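# Unlock the card table's standing leg and fold it flat

## Task

Release the lock on the one card-table leg that still stands upright, then fold that leg down until it lies flat the same way as the other three legs.

## Robot and tools

ROBOT. Two 7-joint xArm arms, left_arm and right_arm, each with a two-finger parallel gripper and a wrist camera. Each arm sits on a mounting plate, and both plates hang on one metal frame behind them; a plate and its half of the frame count as part of that arm for clearance warnings. Calibrated bases in the scene frame: left_arm at (-0.031, +0.418, +0.161) m, right_arm at (+0.022, -0.306, +0.161) m, both almost unrotated (tiny yaw), with up along each base's +z.

FRAMES. Scene frame: origin at table-top height halfway between the nominal bases, +x out over the table, +z up, left_arm on the +y side (image left/right does not follow the arm names). Each arm's end_effector_position, end_effector_quat_wxyz, velocities and wrist-camera pose are given in that arm's own base frame; fixed cameras and the table use the scene frame. end_effector_position is the point midway between the pads when closed, about 2 cm short of the fingertips; fingers point along the gripper's +z and open along its y. Reported hand positions can be off by a few cm, more at long reach.

THE ROW. Every commanded row is 16 numbers, always for both arms: left_arm's 7 joint angles, then left opening, then right_arm's 7 joint angles, then right opening. Joint order inside each block (also used in every per-joint result list): shoulder (joint2), forearm roll (joint5), wrist roll (joint7), elbow (joint4), waist (joint1), upper arm roll (joint3), wrist pitch (joint6). Joint values are absolute target angles in radians, not offsets. Ranges: shoulder -2.059 to 2.094, forearm roll -6.283 to 6.283, wrist roll -6.283 to 6.283, elbow -0.192 to 3.927, waist -6.283 to 6.283, upper arm roll -6.283 to 6.283, wrist pitch -1.693 to 3.142. A target over 0.010 rad beyond a range end (and beyond the current angle) makes the call refused; targets past a joint's true end are clipped there and may show "joint sent to its limit". Opening is an absolute command from -1 (closed) to +1 (fully open). To keep an arm or gripper still, resend its values from "Joint targets" and "Tool commands"; a 0 opening is a real command.

TOOLS.
- execute_actions(actions, cameras): actions is a list of actions; each action is a table of up to 15 rows, one row per 1/30 s step, and a short table repeats its last row to fill 15 steps (0.5 s). Per step each joint target is kept within 0.692 rad of its measured angle, targets that would shift the gripper over 70 mm are scaled back, and joint speed tops out at 3.14 rad/s, so far goals need several actions. An empty list just reports state and images.
- move(target, speed, blend, opening_speed, blocking, cameras): target is one 16-number row or a list of up to 15 rows, all absolute. All joints travel together toward each row, so grippers follow curves; nothing is avoided on the way. speed: rad/s for the joint with farthest to go, 0.01 to 3.14, default 0.5 (one value or one per target). blend: rad of corner rounding at intermediate rows, default 0. opening_speed: how fast openings change, per second on the -1..1 scale, at least 0.2. blocking=false returns after about 0.5 s while the move continues; a new move replaces a running one. Total path time is capped near 10 s. The result adds a "move:" line: done, off_target (resting more than 0.01 rad from target), moving, held, fault, and possibly limits=held.
- wait(seconds 0 to 10, cameras): lets time pass holding last commands; a running move keeps going.
- stop(cameras): brakes a running move.
- zoom_image(camera, region [x0, y0, x1, y1] pixels, at most 504x504): closer look at a camera's latest image.
- clear_fault(arm: left_arm or right_arm): clears a reported torque fault on that arm.
- read_manual(section): licence texts only.
- finished_scene(scene): ends the current scene, irreversibly; the leg must stay folded on its own.
Cameras: cam_high, cam_low, cam_left_wrist, cam_right_wrist, all 672x504; the cameras argument picks which images come back ([] none, omitted or ["all"] all).

RESULT LINES. Joint positions and Joint velocities: one block per arm in the joint order above, plus finger-pad gap in m (0.084 fully open). "within noise" means the arm is still. Joint targets: angles currently being driven toward. Tool commands: current openings. grip_measured: measured opening on the -1..1 scale; to hold something, command clearly below it (lower squeezes harder, about 24 N per pad at most). Joint torques include the arm's own weight, have offsets and noise; positive means toward larger angles. "joint command not followed" means the inter-arm clearance check altered or held targets. Action calls also list joint angles at some steps. MOTOR HOT warns of heating; OVER-TEMPERATURE FAULT brakes the arm for 30 to 60 s or more.

CAUTIONS. Do not knock the table or anything else out of the work area. Avoid hard hits, slams, or strong presses, especially between the two arms, and never close one gripper on the other's fingers. Contact torque at a joint's load limit (waist 40.8, shoulder 41, upper arm roll 26.1, elbow 26.1, forearm roll 26.1, wrist pitch 14, wrist roll 14.7 N m) triggers a TORQUE FAULT: the arm backs off and halts until clear_fault. A motor pinned at its torque limit for 1 s faults too. Pushing toward unreachable poses, long stretched holds or carried loads heat motors. Do not let go of a part while it is still moving. Loose objects may get a brief outside nudge. The simulation keeps running while you think, holding the last command.

Each tool is called after "Call:" by a JSON object that holds its "fn" and its "kwargs", one argument or row to a line.

## Session

Call:
{"fn": "execute_actions", "kwargs": {
  "actions": []
}}

Call:
{"fn": "zoom_image", "kwargs": {
  "camera": "cam_high",
  "region": [220, 150, 470, 340]
}}

Call:
{"fn": "zoom_image", "kwargs": {
  "camera": "cam_low",
  "region": [180, 100, 500, 340]
}}

Scene clock: 0.00 s.
left_arm: end_effector_position=(+0.5033, -0.2135, +0.2164) grip_measured=+1.00 end_effector_quat_wxyz=(-0.017, +0.917, -0.399, -0.005) | right_arm: end_effector_position=(+0.2875, -0.5435, +0.1404) grip_measured=+1.00 end_effector_quat_wxyz=(+0.015, +0.770, -0.322, +0.550)
Joint names: [shoulder, forearm roll, wrist roll, elbow, waist, upper arm roll, wrist pitch]
Joint positions: left_arm=[0.273 -0.012 0.426 1.426 -0.566 0.172 1.167 0.084] | right_arm=[0.776 -1.397 0.868 1.262 -1.658 0.197 -0.872 0.084]
Joint velocities: within noise
Joint torques (N m): no reading
Motor temperatures (°C): left_arm=[35 38 37 33 38 37 36] | right_arm=[35 35 40 40 39 34 37]
Joint targets: left_arm=[0.273 -0.012 0.426 1.426 -0.566 0.172 1.167] | right_arm=[0.776 -1.397 0.868 1.262 -1.658 0.197 -0.872]
Tool commands: left_gripper/opening=+1.0 right_gripper/opening=+1.0

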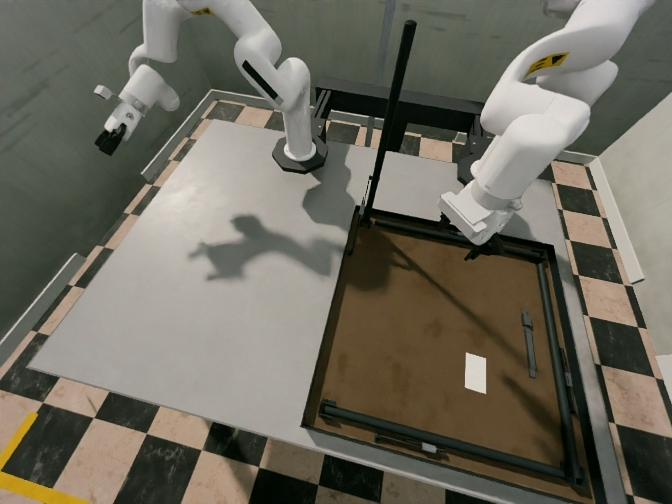

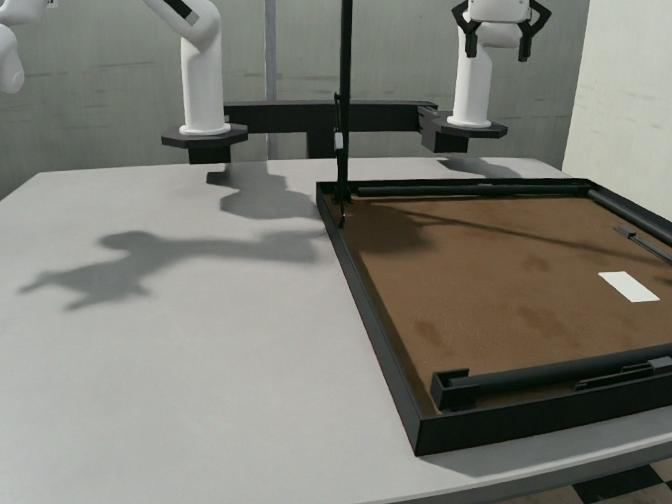

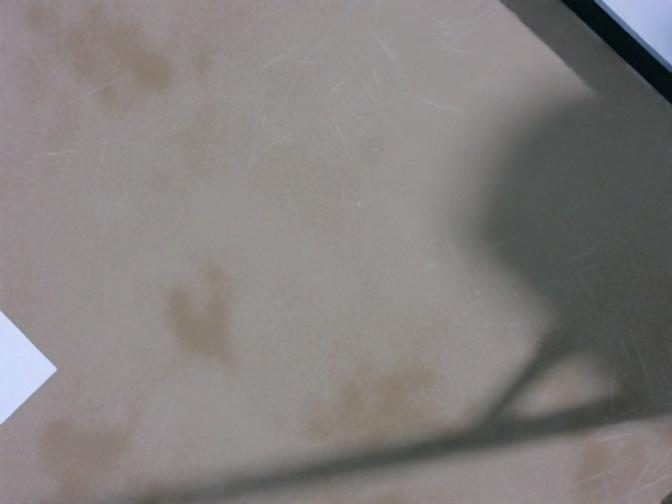

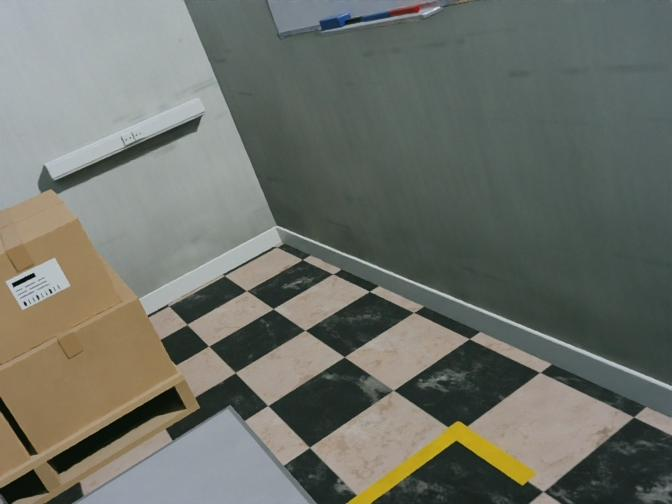

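Scaled by 2.016 from the camera's 672x504 image, which has a finer 960x720 frame.

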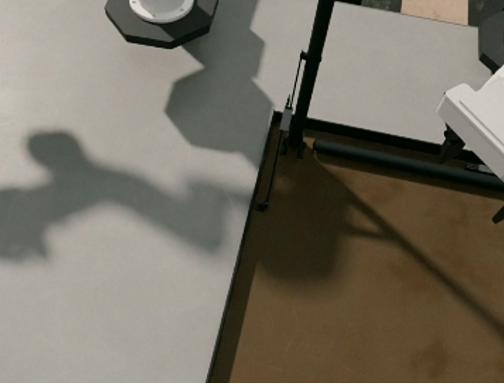

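Scaled by 1.575 from the camera's 672x504 image, which has a finer 960x720 frame.

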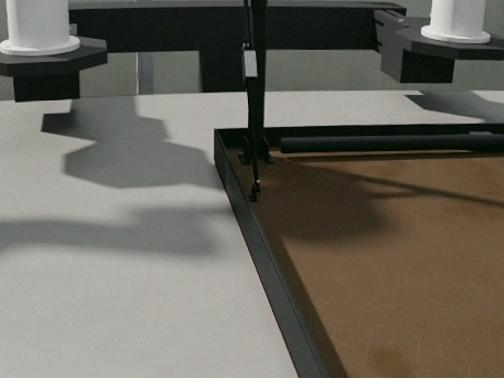

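Call:
{"fn": "zoom_image", "kwargs": {
  "camera": "cam_high",
  "region": [330, 150, 410, 270]
}}

Call:
{"fn": "zoom_image", "kwargs": {
  "camera": "cam_low",
  "region": [290, 80, 390, 240]
}}

Call:
{"fn": "zoom_image", "kwargs": {
  "camera": "cam_high",
  "region": [300, 380, 600, 500]
}}

Call:
{"fn": "zoom_image", "kwargs": {
  "camera": "cam_low",
  "region": [420, 320, 672, 460]
}}

Call:
{"fn": "zoom_image", "kwargs": {
  "camera": "cam_high",
  "region": [500, 290, 600, 410]
}}

Scaled by 4.200 from the camera's 672x504 image, which has a finer 960x720 frame.

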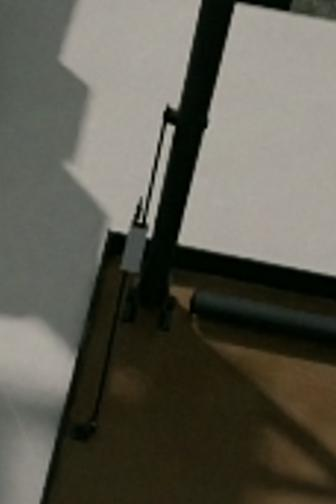

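Scaled by 3.150 from the camera's 672x504 image, which has a finer 960x720 frame.

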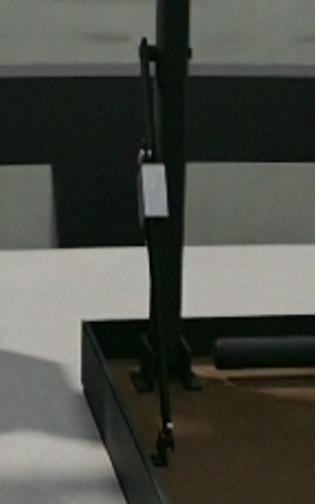

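Scaled by 1.680 from the camera's 672x504 image, which has a finer 960x720 frame.

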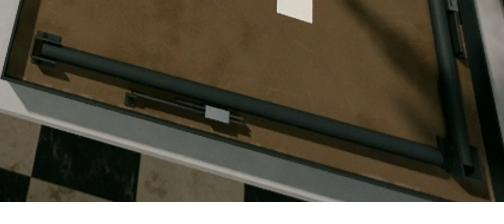

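Scaled by 2.000 from the camera's 672x504 image, which has a finer 960x720 frame.

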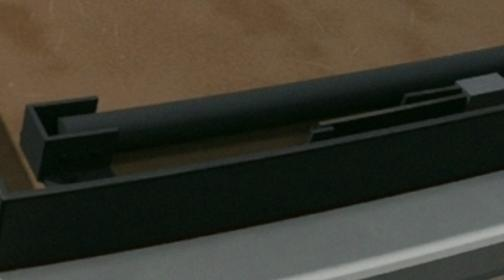

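Scaled by 4.200 from the camera's 672x504 image, which has a finer 960x720 frame.

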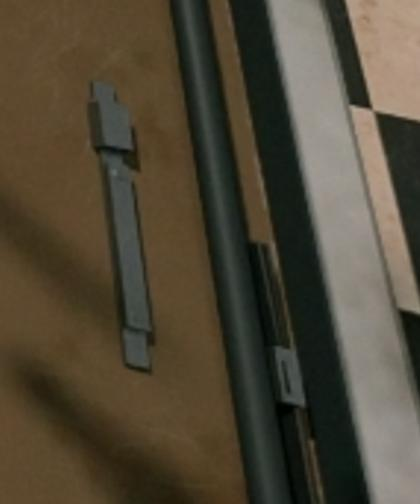

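Call:
{"fn": "move", "kwargs": {
  "target": [0.335,0,-0.769,1.469,-0.769,0,1.134,1,0.776,-1.397,0.868,1.262,-1.658,0.197,-0.872,1]
}}

Call:
{"fn": "zoom_image", "kwargs": {
  "camera": "cam_high",
  "region": [300, 30, 500, 280]
}}

Scene clock: 49.40 s.
left_arm: end_effector_position=(+0.4061, -0.3929, +0.2003) grip_measured=+1.00 end_effector_quat_wxyz=(+0.000, +1.000, +0.000, +0.000) | right_arm: end_effector_position=(+0.2875, -0.5433, +0.1402) grip_measured=+1.00 end_effector_quat_wxyz=(+0.015, +0.771, -0.322, +0.550)
Joint names: [shoulder, forearm roll, wrist roll, elbow, waist, upper arm roll, wrist pitch]
Joint positions: left_arm=[0.335 0 -0.769 1.469 -0.769 0 1.134 0.084] | right_arm=[0.776 -1.397 0.868 1.262 -1.658 0.197 -0.872 0.084]
Joint velocities: within noise
Joint torques (N m): left_arm=[-25.5 1.27 -1.75 19.09 -9.57 -3.66 -3.71] | right_arm=[-19.85 3.12 -1.19 9.17 3.39 1.48 -2.12]
Motor temperatures (°C): left_arm=[37 38 37 41 38 37 36] | right_arm=[37 35 40 43 39 34 38]
Joint targets: left_arm=[0.335 0.000 -0.769 1.469 -0.769 0.000 1.134] | right_arm=[0.776 -1.397 0.868 1.262 -1.658 0.197 -0.872]
move: done
camera_calibration:
cam_left_wrist: T_world_to_cam=[[-0.00267908, -0.999893, 0.014392, -0.364002], [-0.999977, 0.00276903, 0.00623323, 0.472522], [-0.00627241, -0.0143749, -0.999877, 0.328756], [0, 0, 0, 1]] pos_world=[0.473598, -0.360546, 0.331009]
cam_right_wrist: T_world_to_cam=[[-0.51027, -0.797591, -0.321672, -0.210294], [-0.189244, 0.468997, -0.862687, 0.494747], [0.838934, -0.379329, -0.390254, -0.259969], [0, 0, 0, 1]] pos_world=[0.204417, -0.498378, 0.257712]

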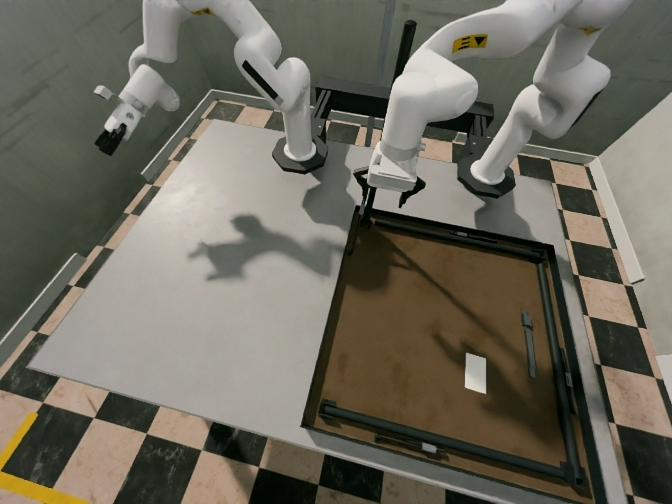

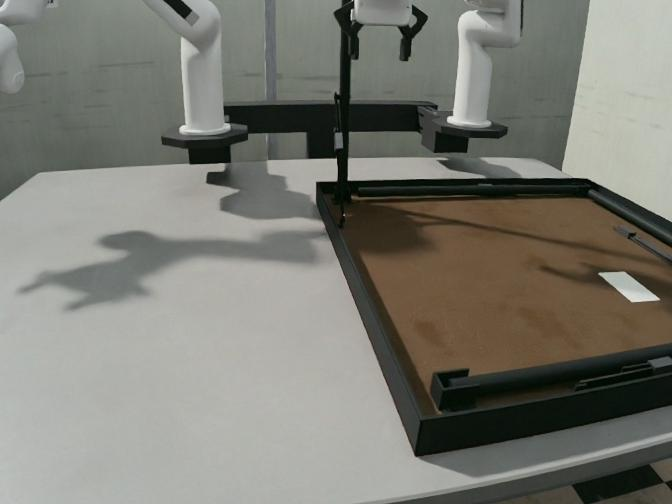

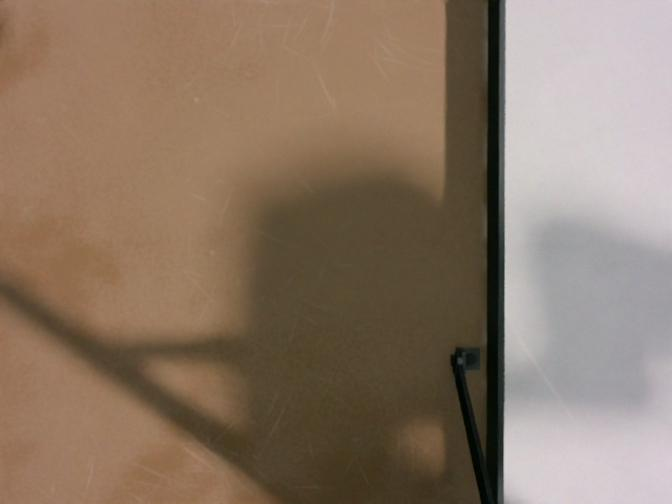

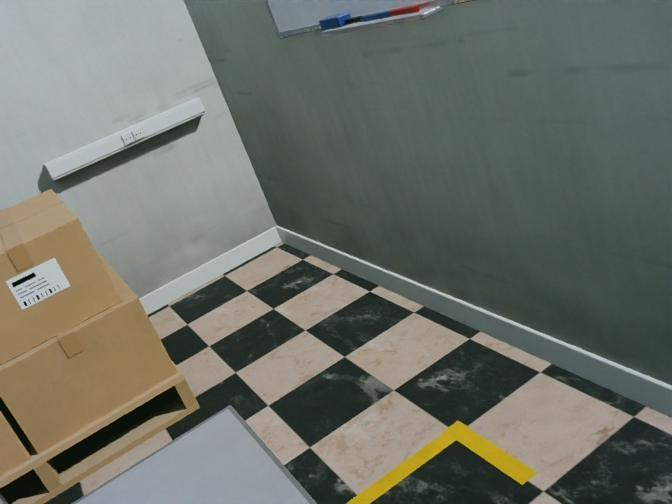

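Scaled by 2.016 from the camera's 672x504 image, which has a finer 960x720 frame.

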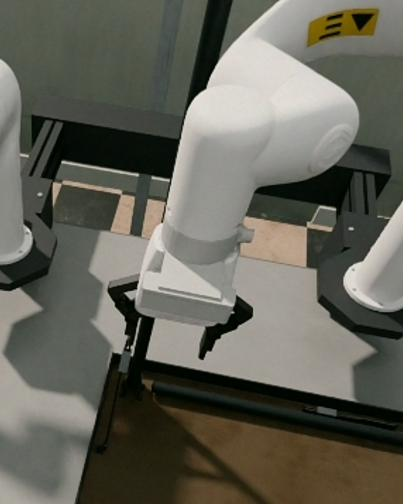

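Call:
{"fn": "move", "kwargs": {
  "target": [0.335,0,0.82,1.469,-0.74,0,1.134,0,0.776,-1.397,0.868,1.262,-1.658,0.197,-0.872,1],
  "speed": 0.8,
  "cameras": ["cam_left_wrist"]
}}

Call:
{"fn": "zoom_image", "kwargs": {
  "camera": "cam_left_wrist",
  "region": [200, 0, 672, 504]
}}

Scene clock: 62.73 s.
left_arm: end_effector_position=(+0.4173, -0.3810, +0.2003) grip_measured=-0.01 end_effector_quat_wxyz=(+0.000, +0.711, -0.703, +0.000) | right_arm: end_effector_position=(+0.2875, -0.5433, +0.1402) grip_measured=+1.00 end_effector_quat_wxyz=(+0.015, +0.771, -0.322, +0.550)
Joint names: [shoulder, forearm roll, wrist roll, elbow, waist, upper arm roll, wrist pitch]
Joint positions: left_arm=[0.335 0 0.82 1.469 -0.74 0 1.134 0.044] | right_arm=[0.776 -1.397 0.868 1.262 -1.658 0.197 -0.872 0.084]
Joint velocities: within noise
Joint torques (N m): left_arm=[-26.81 0.84 1.99 16.72 9.1 -0.85 -2.76] | right_arm=[-21 2.8 -1.06 10.76 2.48 1.87 -2.96]
Motor temperatures (°C): left_arm=[37 38 37 42 38 37 37] | right_arm=[37 35 40 42 39 34 39]
Joint targets: left_arm=[0.335 0.000 0.820 1.469 -0.740 0.000 1.134] | right_arm=[0.776 -1.397 0.868 1.262 -1.658 0.197 -0.872]
move: done
camera_calibration:
cam_left_wrist: T_world_to_cam=[[-0.99986, -0.00851948, 0.0144122, 0.441803], [-0.00843087, 0.999945, 0.00619793, 0.449922], [-0.0144642, 0.00607555, -0.999877, 0.340207], [0, 0, 0, 1]] pos_world=[0.450455, -0.4482, 0.331009]
Images, in order (width x height): cam_left_wrist 672x504.

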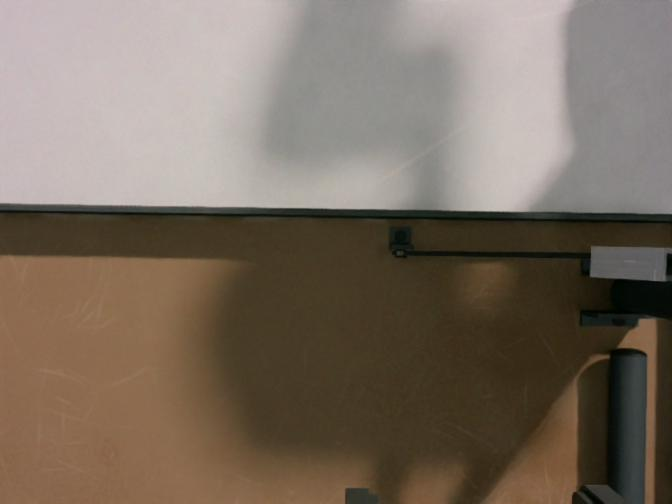

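Scaled by 1.000.

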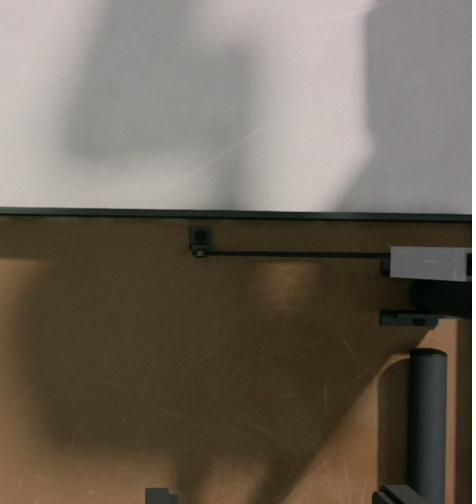

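Call:
{"fn": "move", "kwargs": {
  "target": [0.335,0,0.82,1.469,-0.74,0,1.134,0,1.281,-2.216,0,1.281,-0.681,0,-1.571,0],
  "speed": 0.8
}}

Call:
{"fn": "zoom_image", "kwargs": {
  "camera": "cam_right_wrist",
  "region": [200, 200, 500, 500]
}}

Scene clock: 81.97 s.
left_arm: end_effector_position=(+0.4173, -0.3810, +0.2003) grip_measured=-0.01 end_effector_quat_wxyz=(+0.000, +0.711, -0.703, +0.000) | right_arm: end_effector_position=(+0.2991, +0.0162, +0.0340) grip_measured=-0.01 end_effector_quat_wxyz=(+0.491, -0.509, -0.491, -0.509)
Joint names: [shoulder, forearm roll, wrist roll, elbow, waist, upper arm roll, wrist pitch]
Joint positions: left_arm=[0.335 0 0.82 1.469 -0.74 0 1.134 0.044] | right_arm=[1.281 -2.216 0 1.281 -0.681 0 -1.571 0.044]
Joint velocities: within noise
Joint torques (N m): left_arm=[-27.97 0.5 1.67 16.42 8.09 1.24 -1.79] | right_arm=[-17.44 -1.55 -1.26 7.95 3.23 -1.25 -2.84]
Motor temperatures (°C): left_arm=[38 38 37 41 38 37 36] | right_arm=[37 35 40 43 39 34 39]
Joint targets: left_arm=[0.335 0.000 0.820 1.469 -0.740 0.000 1.134] | right_arm=[1.281 -2.216 0.000 1.281 -0.681 0.000 -1.571]
move: done
camera_calibration:
cam_left_wrist: T_world_to_cam=[[-0.999862, -0.00831952, 0.0144119, 0.441794], [-0.00823093, 0.999947, 0.00619499, 0.449833], [-0.0144627, 0.00607551, -0.999877, 0.340205], [0, 0, 0, 1]] pos_world=[0.450355, -0.4482, 0.331009]
cam_right_wrist: T_world_to_cam=[[0.999311, -0.0355391, 0.0106615, -0.267414], [0.0108278, 0.00448991, -0.999931, 0.0952494], [0.0354888, 0.999358, 0.00487162, 0.105709], [0, 0, 0, 1]] pos_world=[0.262447, -0.115572, 0.0975789]

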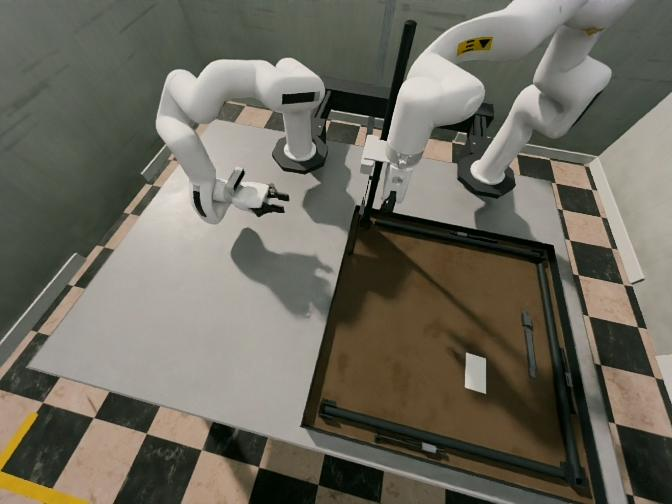

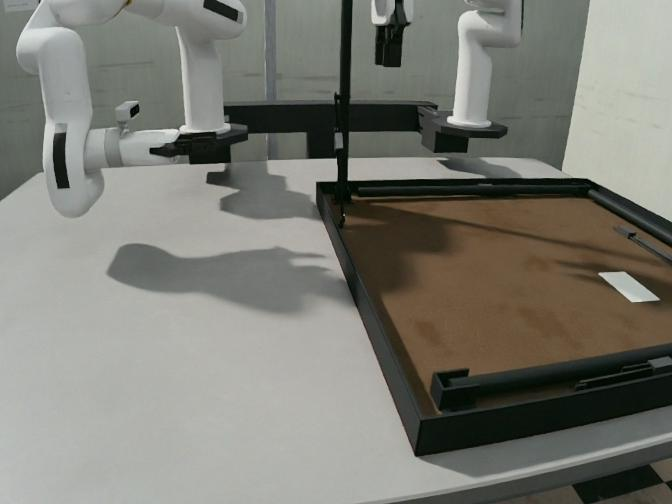

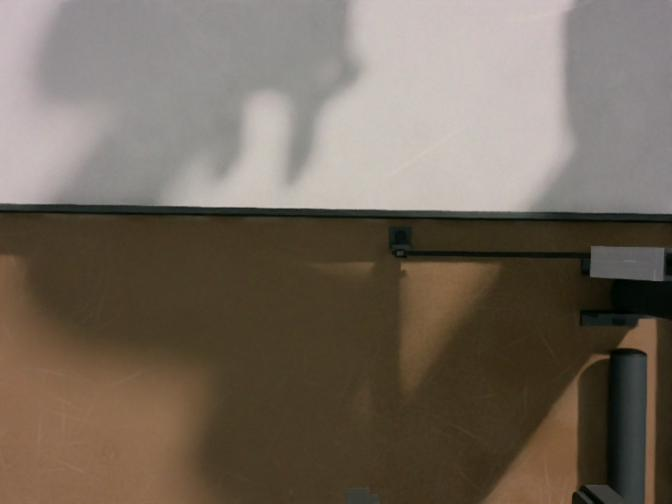

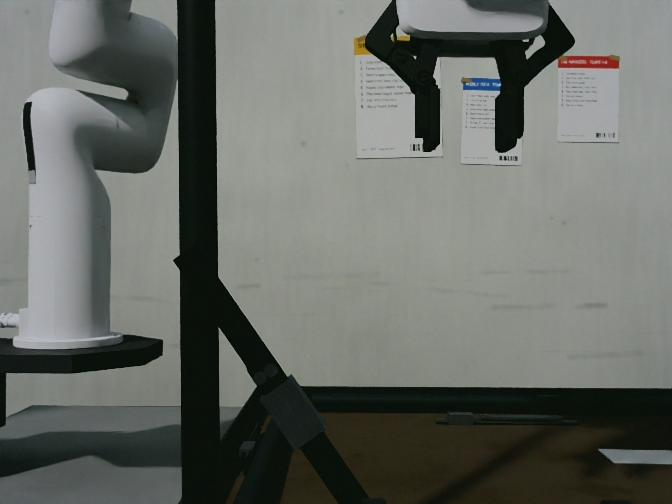

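Scaled by 1.680 from the camera's 672x504 image, which has a finer 960x720 frame.

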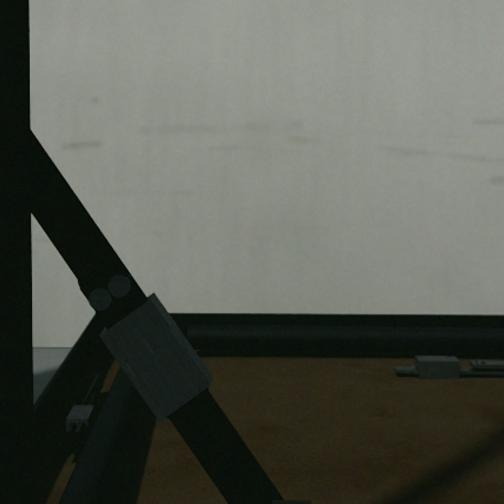

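Call:
{"fn": "zoom_image", "kwargs": {
  "camera": "cam_right_wrist",
  "region": [220, 340, 350, 470]
}}

Call:
{"fn": "zoom_image", "kwargs": {
  "camera": "cam_right_wrist",
  "region": [430, 390, 590, 440]
}}

Call:
{"fn": "zoom_image", "kwargs": {
  "camera": "cam_high",
  "region": [360, 420, 460, 470]
}}

Call:
{"fn": "zoom_image", "kwargs": {
  "camera": "cam_left_wrist",
  "region": [560, 220, 672, 300]
}}

Scaled by 3.877 from the camera's 672x504 image, which has a finer 960x720 frame.

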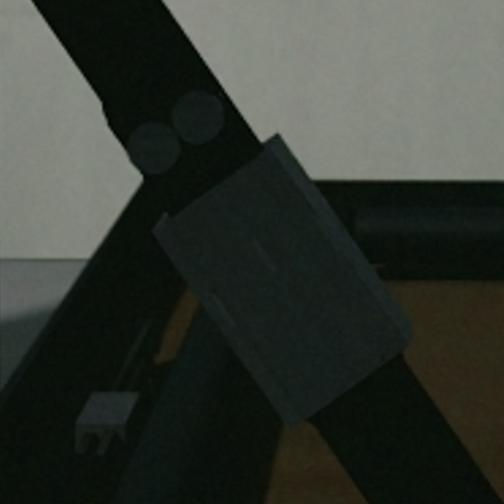

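Scaled by 3.150 from the camera's 672x504 image, which has a finer 960x720 frame.

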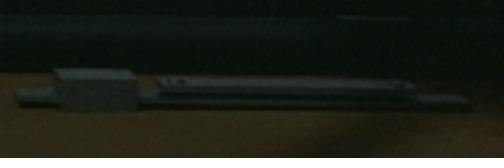

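Scaled by 5.040 from the camera's 672x504 image, which has a finer 960x720 frame.

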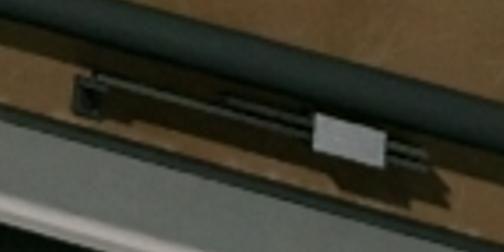

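Scaled by 4.500 from the camera's 672x504 image, which has a finer 960x720 frame.

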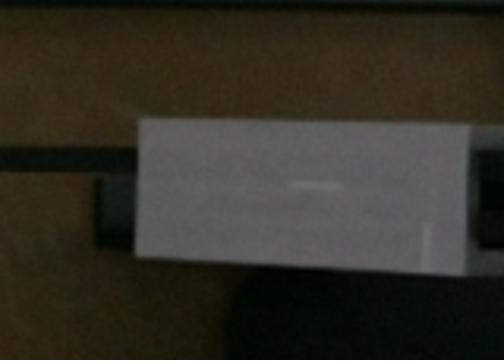

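Call:
{"fn": "move", "kwargs": {
  "target": [0.335,0,0.82,1.469,-0.74,0,1.134,0,1.318,-1.775,-1.047,1.035,-0.234,0,-1.598,0.6],
  "speed": 0.6
}}

Scene clock: 119.77 s.
left_arm: end_effector_position=(+0.4173, -0.3810, +0.2003) grip_measured=-0.01 end_effector_quat_wxyz=(+0.000, +0.711, -0.703, +0.000) | right_arm: end_effector_position=(+0.3000, +0.1794, +0.0326) grip_measured=+0.60 end_effector_quat_wxyz=(-0.272, +0.278, +0.617, +0.684)
Joint names: [shoulder, forearm roll, wrist roll, elbow, waist, upper arm roll, wrist pitch]
Joint positions: left_arm=[0.335 0 0.82 1.469 -0.74 0 1.134 0.044] | right_arm=[1.318 -1.775 -1.047 1.035 -0.234 0 -1.598 0.069]
Joint velocities: within noise
Joint torques (N m): left_arm=[-29.48 0.09 1.39 16.35 6.57 1.37 -0.98] | right_arm=[-15.03 1.71 -1.15 -4.92 2.95 1.24 -2.71]
Motor temperatures (°C): left_arm=[38 38 37 41 38 37 36] | right_arm=[37 35 40 41 39 34 40]
Joint targets: left_arm=[0.335 0.000 0.820 1.469 -0.740 0.000 1.134] | right_arm=[1.318 -1.775 -1.047 1.035 -0.234 0.000 -1.598]
move: done
camera_calibration:
cam_left_wrist: T_world_to_cam=[[-0.999862, -0.00831952, 0.0144119, 0.441794], [-0.00823093, 0.999947, 0.00619499, 0.449833], [-0.0144627, 0.00607551, -0.999877, 0.340205], [0, 0, 0, 1]] pos_world=[0.450355, -0.4482, 0.331009]
cam_right_wrist: T_world_to_cam=[[0.707841, -0.0895553, 0.700671, -0.18785], [0.705176, 0.0319114, -0.708314, -0.129591], [0.0410738, 0.99547, 0.0857405, -0.0611023], [0, 0, 0, 1]] pos_world=[0.226862, 0.048138, 0.0450691]

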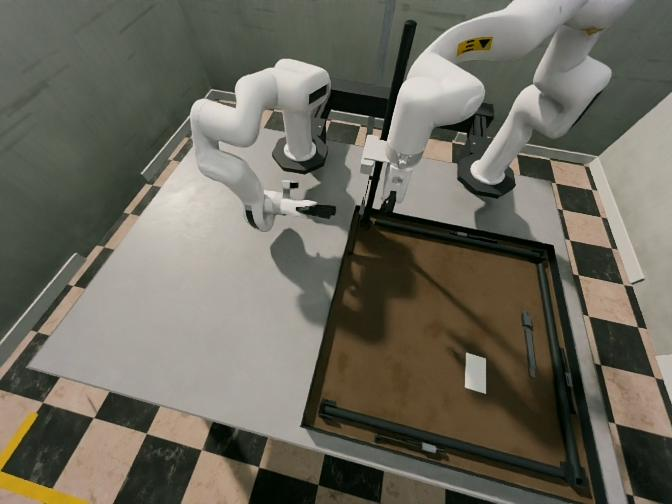

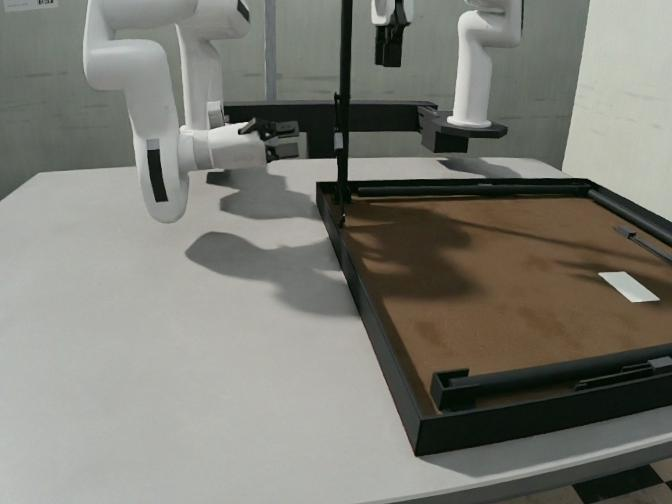

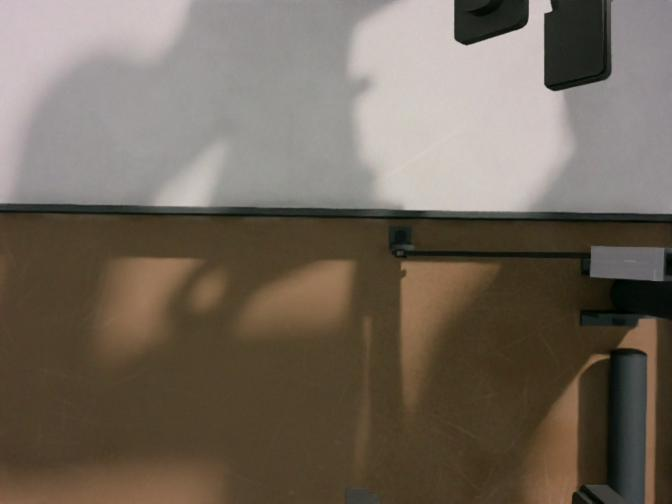

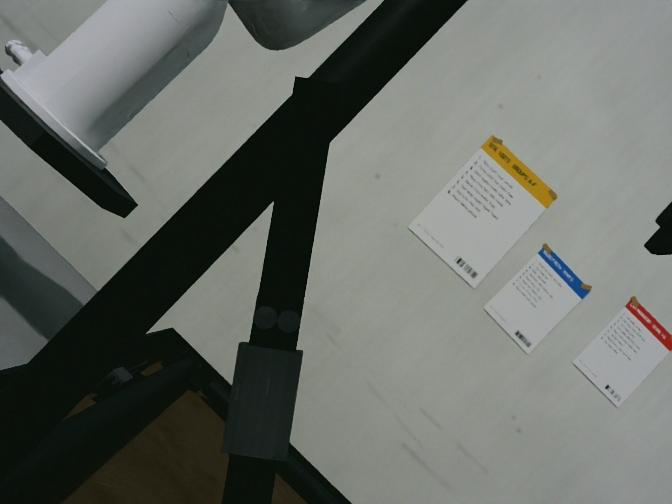

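Call:
{"fn": "move", "kwargs": {
  "target": [
    [0.335,0,0.82,1.469,-0.74,0,1.134,0,1.331,-1.686,-1.084,0.867,-0.165,0,-1.513,0.6]
  ],
  "speed": 0.3,
  "cameras": ["cam_right_wrist","cam_left_wrist","cam_low"]
}}

Scene clock: 131.93 s.
left_arm: end_effector_position=(+0.4173, -0.3810, +0.2003) grip_measured=-0.01 end_effector_quat_wxyz=(+0.000, +0.711, -0.703, +0.000) | right_arm: end_effector_position=(+0.2532, +0.2151, +0.0127) grip_measured=+0.60 end_effector_quat_wxyz=(-0.311, +0.334, +0.623, +0.635)
Joint names: [shoulder, forearm roll, wrist roll, elbow, waist, upper arm roll, wrist pitch]
Joint positions: left_arm=[0.335 0 0.82 1.469 -0.74 0 1.134 0.044] | right_arm=[1.331 -1.686 -1.084 0.867 -0.165 0 -1.513 0.069]
Joint velocities: within noise
Joint torques (N m): left_arm=[-30.07 -0.36 1.07 16.38 5.47 1.22 -0.92] | right_arm=[-13.56 1.36 -1.11 -7.95 3.69 3.18 0.45]
Motor temperatures (°C): left_arm=[38 38 37 41 38 37 36] | right_arm=[37 35 40 41 39 34 39]
Joint targets: left_arm=[0.335 0.000 0.820 1.469 -0.740 0.000 1.134] | right_arm=[1.331 -1.686 -1.084 0.867 -0.165 0.000 -1.513]
move: done
camera_calibration:
cam_left_wrist: T_world_to_cam=[[-0.999862, -0.00831952, 0.0144119, 0.441794], [-0.00823093, 0.999947, 0.00619499, 0.449833], [-0.0144627, 0.00607551, -0.999877, 0.340205], [0, 0, 0, 1]] pos_world=[0.450355, -0.4482, 0.331009]
cam_right_wrist: T_world_to_cam=[[0.804984, -0.0284023, 0.592616, -0.173947], [0.592393, -0.016621, -0.805478, -0.0716235], [0.0327273, 0.999458, 0.00344565, -0.0906401], [0, 0, 0, 1]] pos_world=[0.185421, 0.08446, 0.0457052]
Images, in order (width x height): cam_low 672x504, cam_left_wrist 672x504, cam_right_wrist 672x504.

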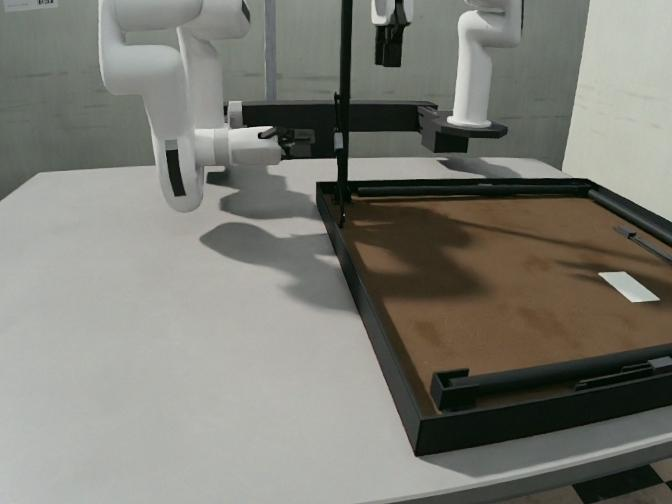

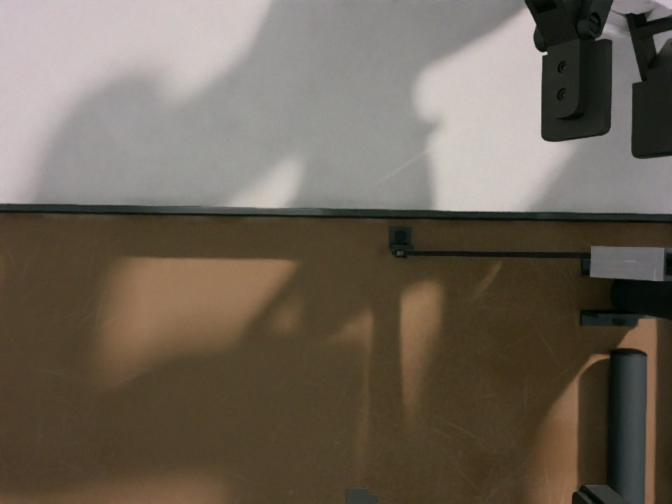

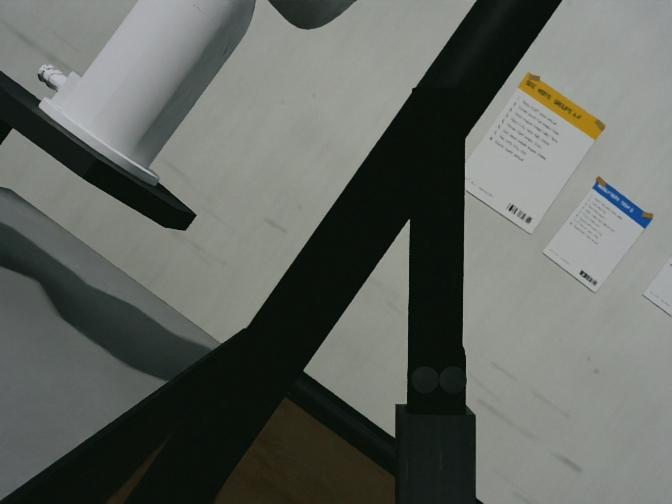

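Call:
{"fn": "move", "kwargs": {
  "target": [0.335,0,0.82,1.469,-0.74,0,1.134,0,1.344,-1.464,-1.095,0.868,0.085,0,-1.625,0.6],
  "speed": 0.25,
  "cameras": ["cam_right_wrist","cam_left_wrist"]
}}

Call:
{"fn": "move", "kwargs": {
  "target": [0.335,0,0.82,1.469,-0.74,0,1.134,0,1.344,-1.464,-1.095,0.868,0.085,0,-1.625,-0.8],
  "opening_speed": 0.6,
  "cameras": ["cam_right_wrist","cam_left_wrist"]
}}

Scene clock: 140.30 s.
left_arm: end_effector_position=(+0.4173, -0.3810, +0.2003) grip_measured=-0.01 end_effector_quat_wxyz=(+0.000, +0.711, -0.703, +0.000) | right_arm: end_effector_position=(+0.2518, +0.2679, +0.0093) grip_measured=+0.60 end_effector_quat_wxyz=(-0.312, +0.334, +0.623, +0.634)
Joint names: [shoulder, forearm roll, wrist roll, elbow, waist, upper arm roll, wrist pitch]
Joint positions: left_arm=[0.335 0 0.82 1.469 -0.74 0 1.134 0.044] | right_arm=[1.344 -1.464 -1.095 0.868 0.085 0 -1.625 0.069]
Joint velocities: within noise
Joint torques (N m): left_arm=[-31.39 -0.35 0.83 16.35 4.79 1.27 -1] | right_arm=[-13.75 1.53 -1.21 1.61 3.21 0.43 -2.71]
Motor temperatures (°C): left_arm=[38 38 37 41 38 37 36] | right_arm=[37 35 40 41 39 34 39]
Joint targets: left_arm=[0.335 0.000 0.820 1.469 -0.740 0.000 1.134] | right_arm=[1.344 -1.464 -1.095 0.868 0.085 0.000 -1.625]
move: done
camera_calibration:
cam_left_wrist: T_world_to_cam=[[-0.999862, -0.00831952, 0.0144119, 0.441794], [-0.00823093, 0.999947, 0.00619499, 0.449833], [-0.0144627, 0.00607551, -0.999877, 0.340205], [0, 0, 0, 1]] pos_world=[0.450355, -0.4482, 0.331009]
cam_right_wrist: T_world_to_cam=[[0.805969, -0.0269118, 0.591346, -0.169997], [0.591134, -0.0161015, -0.806413, -0.0724764], [0.0312236, 0.999508, 0.00293113, -0.142977], [0, 0, 0, 1]] pos_world=[0.184319, 0.137165, 0.0425]
Images, in order (width x height): cam_left_wrist 672x504, cam_right_wrist 672x504.

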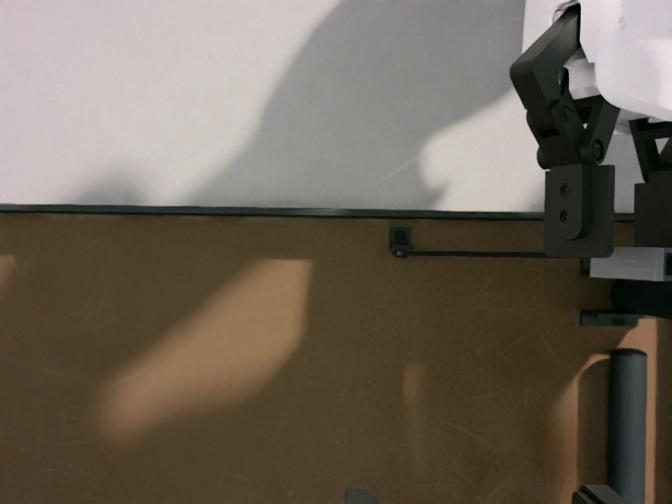

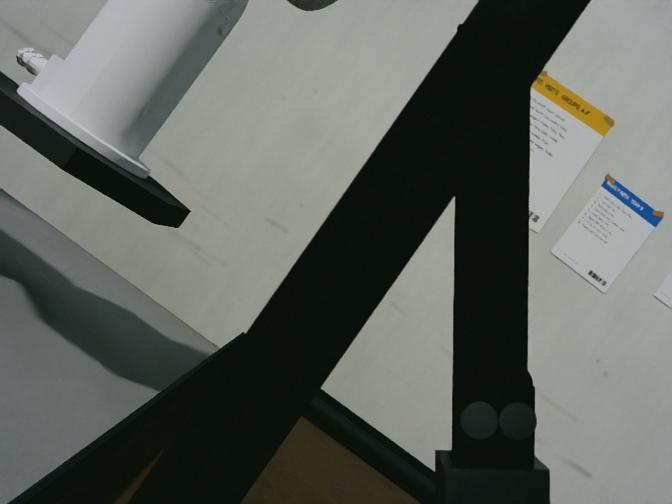

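Scene clock: 142.83 s.
left_arm: end_effector_position=(+0.4173, -0.3810, +0.2003) grip_measured=-0.01 end_effector_quat_wxyz=(+0.000, +0.711, -0.703, +0.000) | right_arm: end_effector_position=(+0.2518, +0.2679, +0.0093) grip_measured=-0.51 end_effector_quat_wxyz=(-0.312, +0.334, +0.623, +0.634)
Joint names: [shoulder, forearm roll, wrist roll, elbow, waist, upper arm roll, wrist pitch]
Joint positions: left_arm=[0.335 0 0.82 1.469 -0.74 0 1.134 0.044] | right_arm=[1.344 -1.464 -1.095 0.868 0.085 0 -1.625 0.021]
Joint velocities: within noise
Joint torques (N m): left_arm=[-31.89 -0.36 0.69 16.38 4.07 1.23 -1.02] | right_arm=[-14.9 1.19 -1.04 0.81 3 -0.6 -2.28]
Motor temperatures (°C): left_arm=[38 38 37 41 38 37 36] | right_arm=[37 35 40 41 39 34 39]
Joint targets: left_arm=[0.335 0.000 0.820 1.469 -0.740 0.000 1.134] | right_arm=[1.344 -1.464 -1.095 0.868 0.085 0.000 -1.625]
move: done
camera_calibration:
cam_left_wrist: T_world_to_cam=[[-0.999862, -0.00831952, 0.0144119, 0.441794], [-0.00823093, 0.999947, 0.00619499, 0.449833], [-0.0144627, 0.00607551, -0.999877, 0.340205], [0, 0, 0, 1]] pos_world=[0.450355, -0.4482, 0.331009]
cam_right_wrist: T_world_to_cam=[[0.805969, -0.0269118, 0.591346, -0.169997], [0.591134, -0.0161015, -0.806413, -0.0724764], [0.0312236, 0.999508, 0.00293113, -0.142977], [0, 0, 0, 1]] pos_world=[0.184319, 0.137165, 0.0425]
Images, in order (width x height): cam_left_wrist 672x504, cam_right_wrist 672x504.

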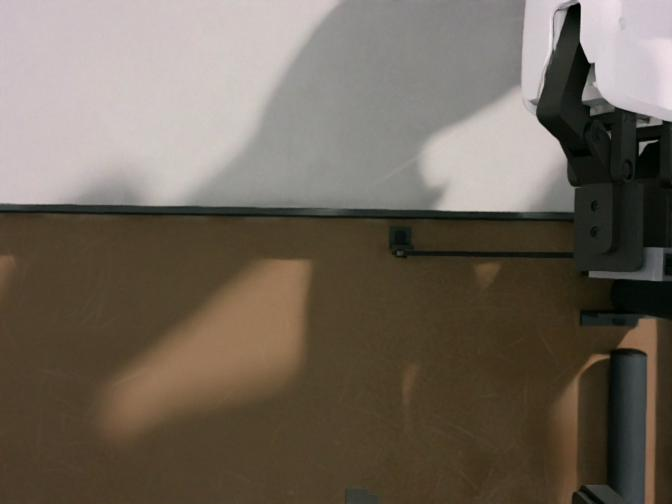

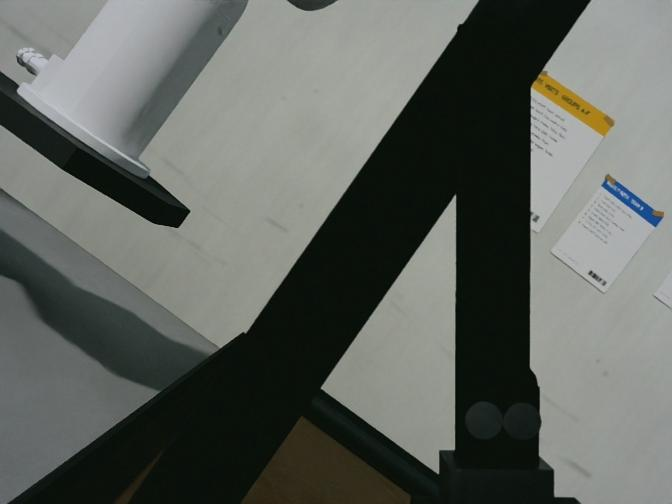

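Call:
{"fn": "move", "kwargs": {
  "target": [0.335,0,0.82,1.469,-0.74,0,1.134,0,1.4145,-1.468,-1.035,0.999,0.077,0,-1.616,-0.9],
  "speed": 0.1,
  "cameras": ["cam_right_wrist","cam_left_wrist","cam_low"]
}}

Scene clock: 150.23 s.
left_arm: end_effector_position=(+0.4173, -0.3810, +0.2003) grip_measured=-0.01 end_effector_quat_wxyz=(+0.000, +0.711, -0.703, +0.000) | right_arm: end_effector_position=(+0.2689, +0.2680, -0.0142) grip_measured=-0.51 end_effector_quat_wxyz=(-0.312, +0.334, +0.623, +0.635)
Joint names: [shoulder, forearm roll, wrist roll, elbow, waist, upper arm roll, wrist pitch]
Joint positions: left_arm=[0.335 0 0.82 1.469 -0.74 0 1.134 0.044] | right_arm=[1.414 -1.468 -1.035 0.999 0.077 0 -1.616 0.022]
Joint velocities: within noise
Joint torques (N m): left_arm=[-33.14 -0.41 0.32 16.3 2.73 1.35 -0.94] | right_arm=[-14.54 -0.4 1.45 5.35 -2.03 2.94 1.84]
Motor temperatures (°C): left_arm=[38 38 37 41 38 37 36] | right_arm=[37 35 40 40 39 34 39]
Joint targets: left_arm=[0.335 0.000 0.820 1.469 -0.740 0.000 1.134] | right_arm=[1.414 -1.468 -1.035 0.999 0.077 0.000 -1.616]
move: done
camera_calibration:
cam_left_wrist: T_world_to_cam=[[-0.999862, -0.00831952, 0.0144119, 0.441794], [-0.00823093, 0.999947, 0.00619499, 0.449833], [-0.0144627, 0.00607551, -0.999877, 0.340205], [0, 0, 0, 1]] pos_world=[0.450355, -0.4482, 0.331009]
cam_right_wrist: T_world_to_cam=[[0.806032, -0.0277511, 0.591221, -0.169633], [0.591016, -0.0159692, -0.806502, -0.101549], [0.0318227, 0.999487, 0.00352964, -0.143666], [0, 0, 0, 1]] pos_world=[0.201318, 0.137264, 0.0188986]
Images, in order (width x height): cam_low 672x504, cam_left_wrist 672x504, cam_right_wrist 672x504.

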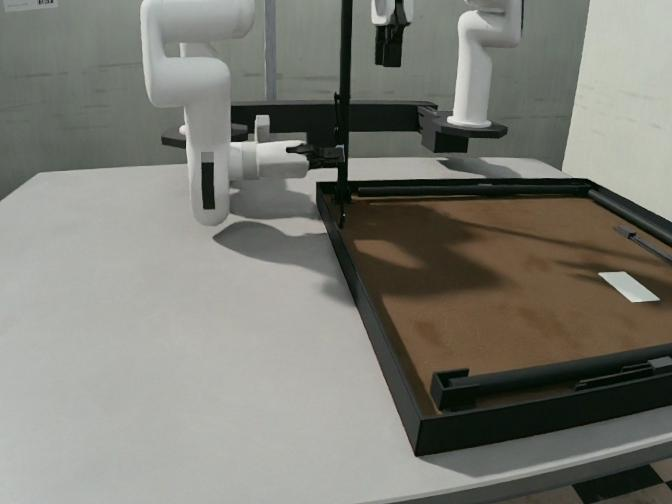

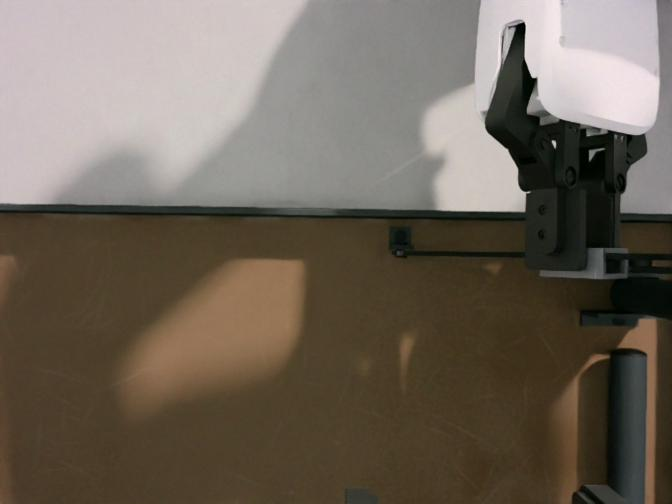

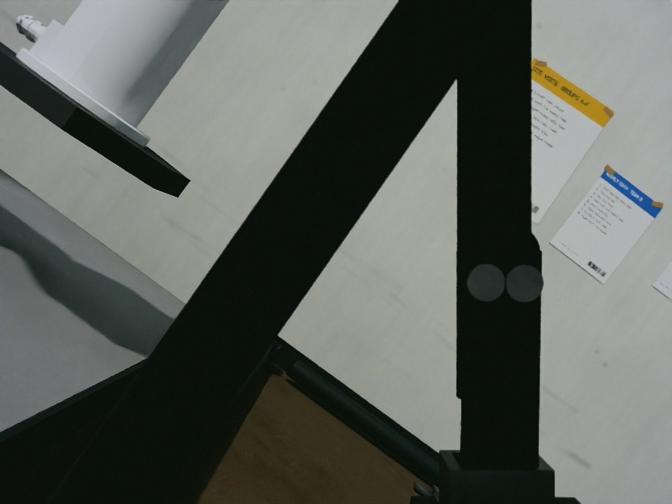

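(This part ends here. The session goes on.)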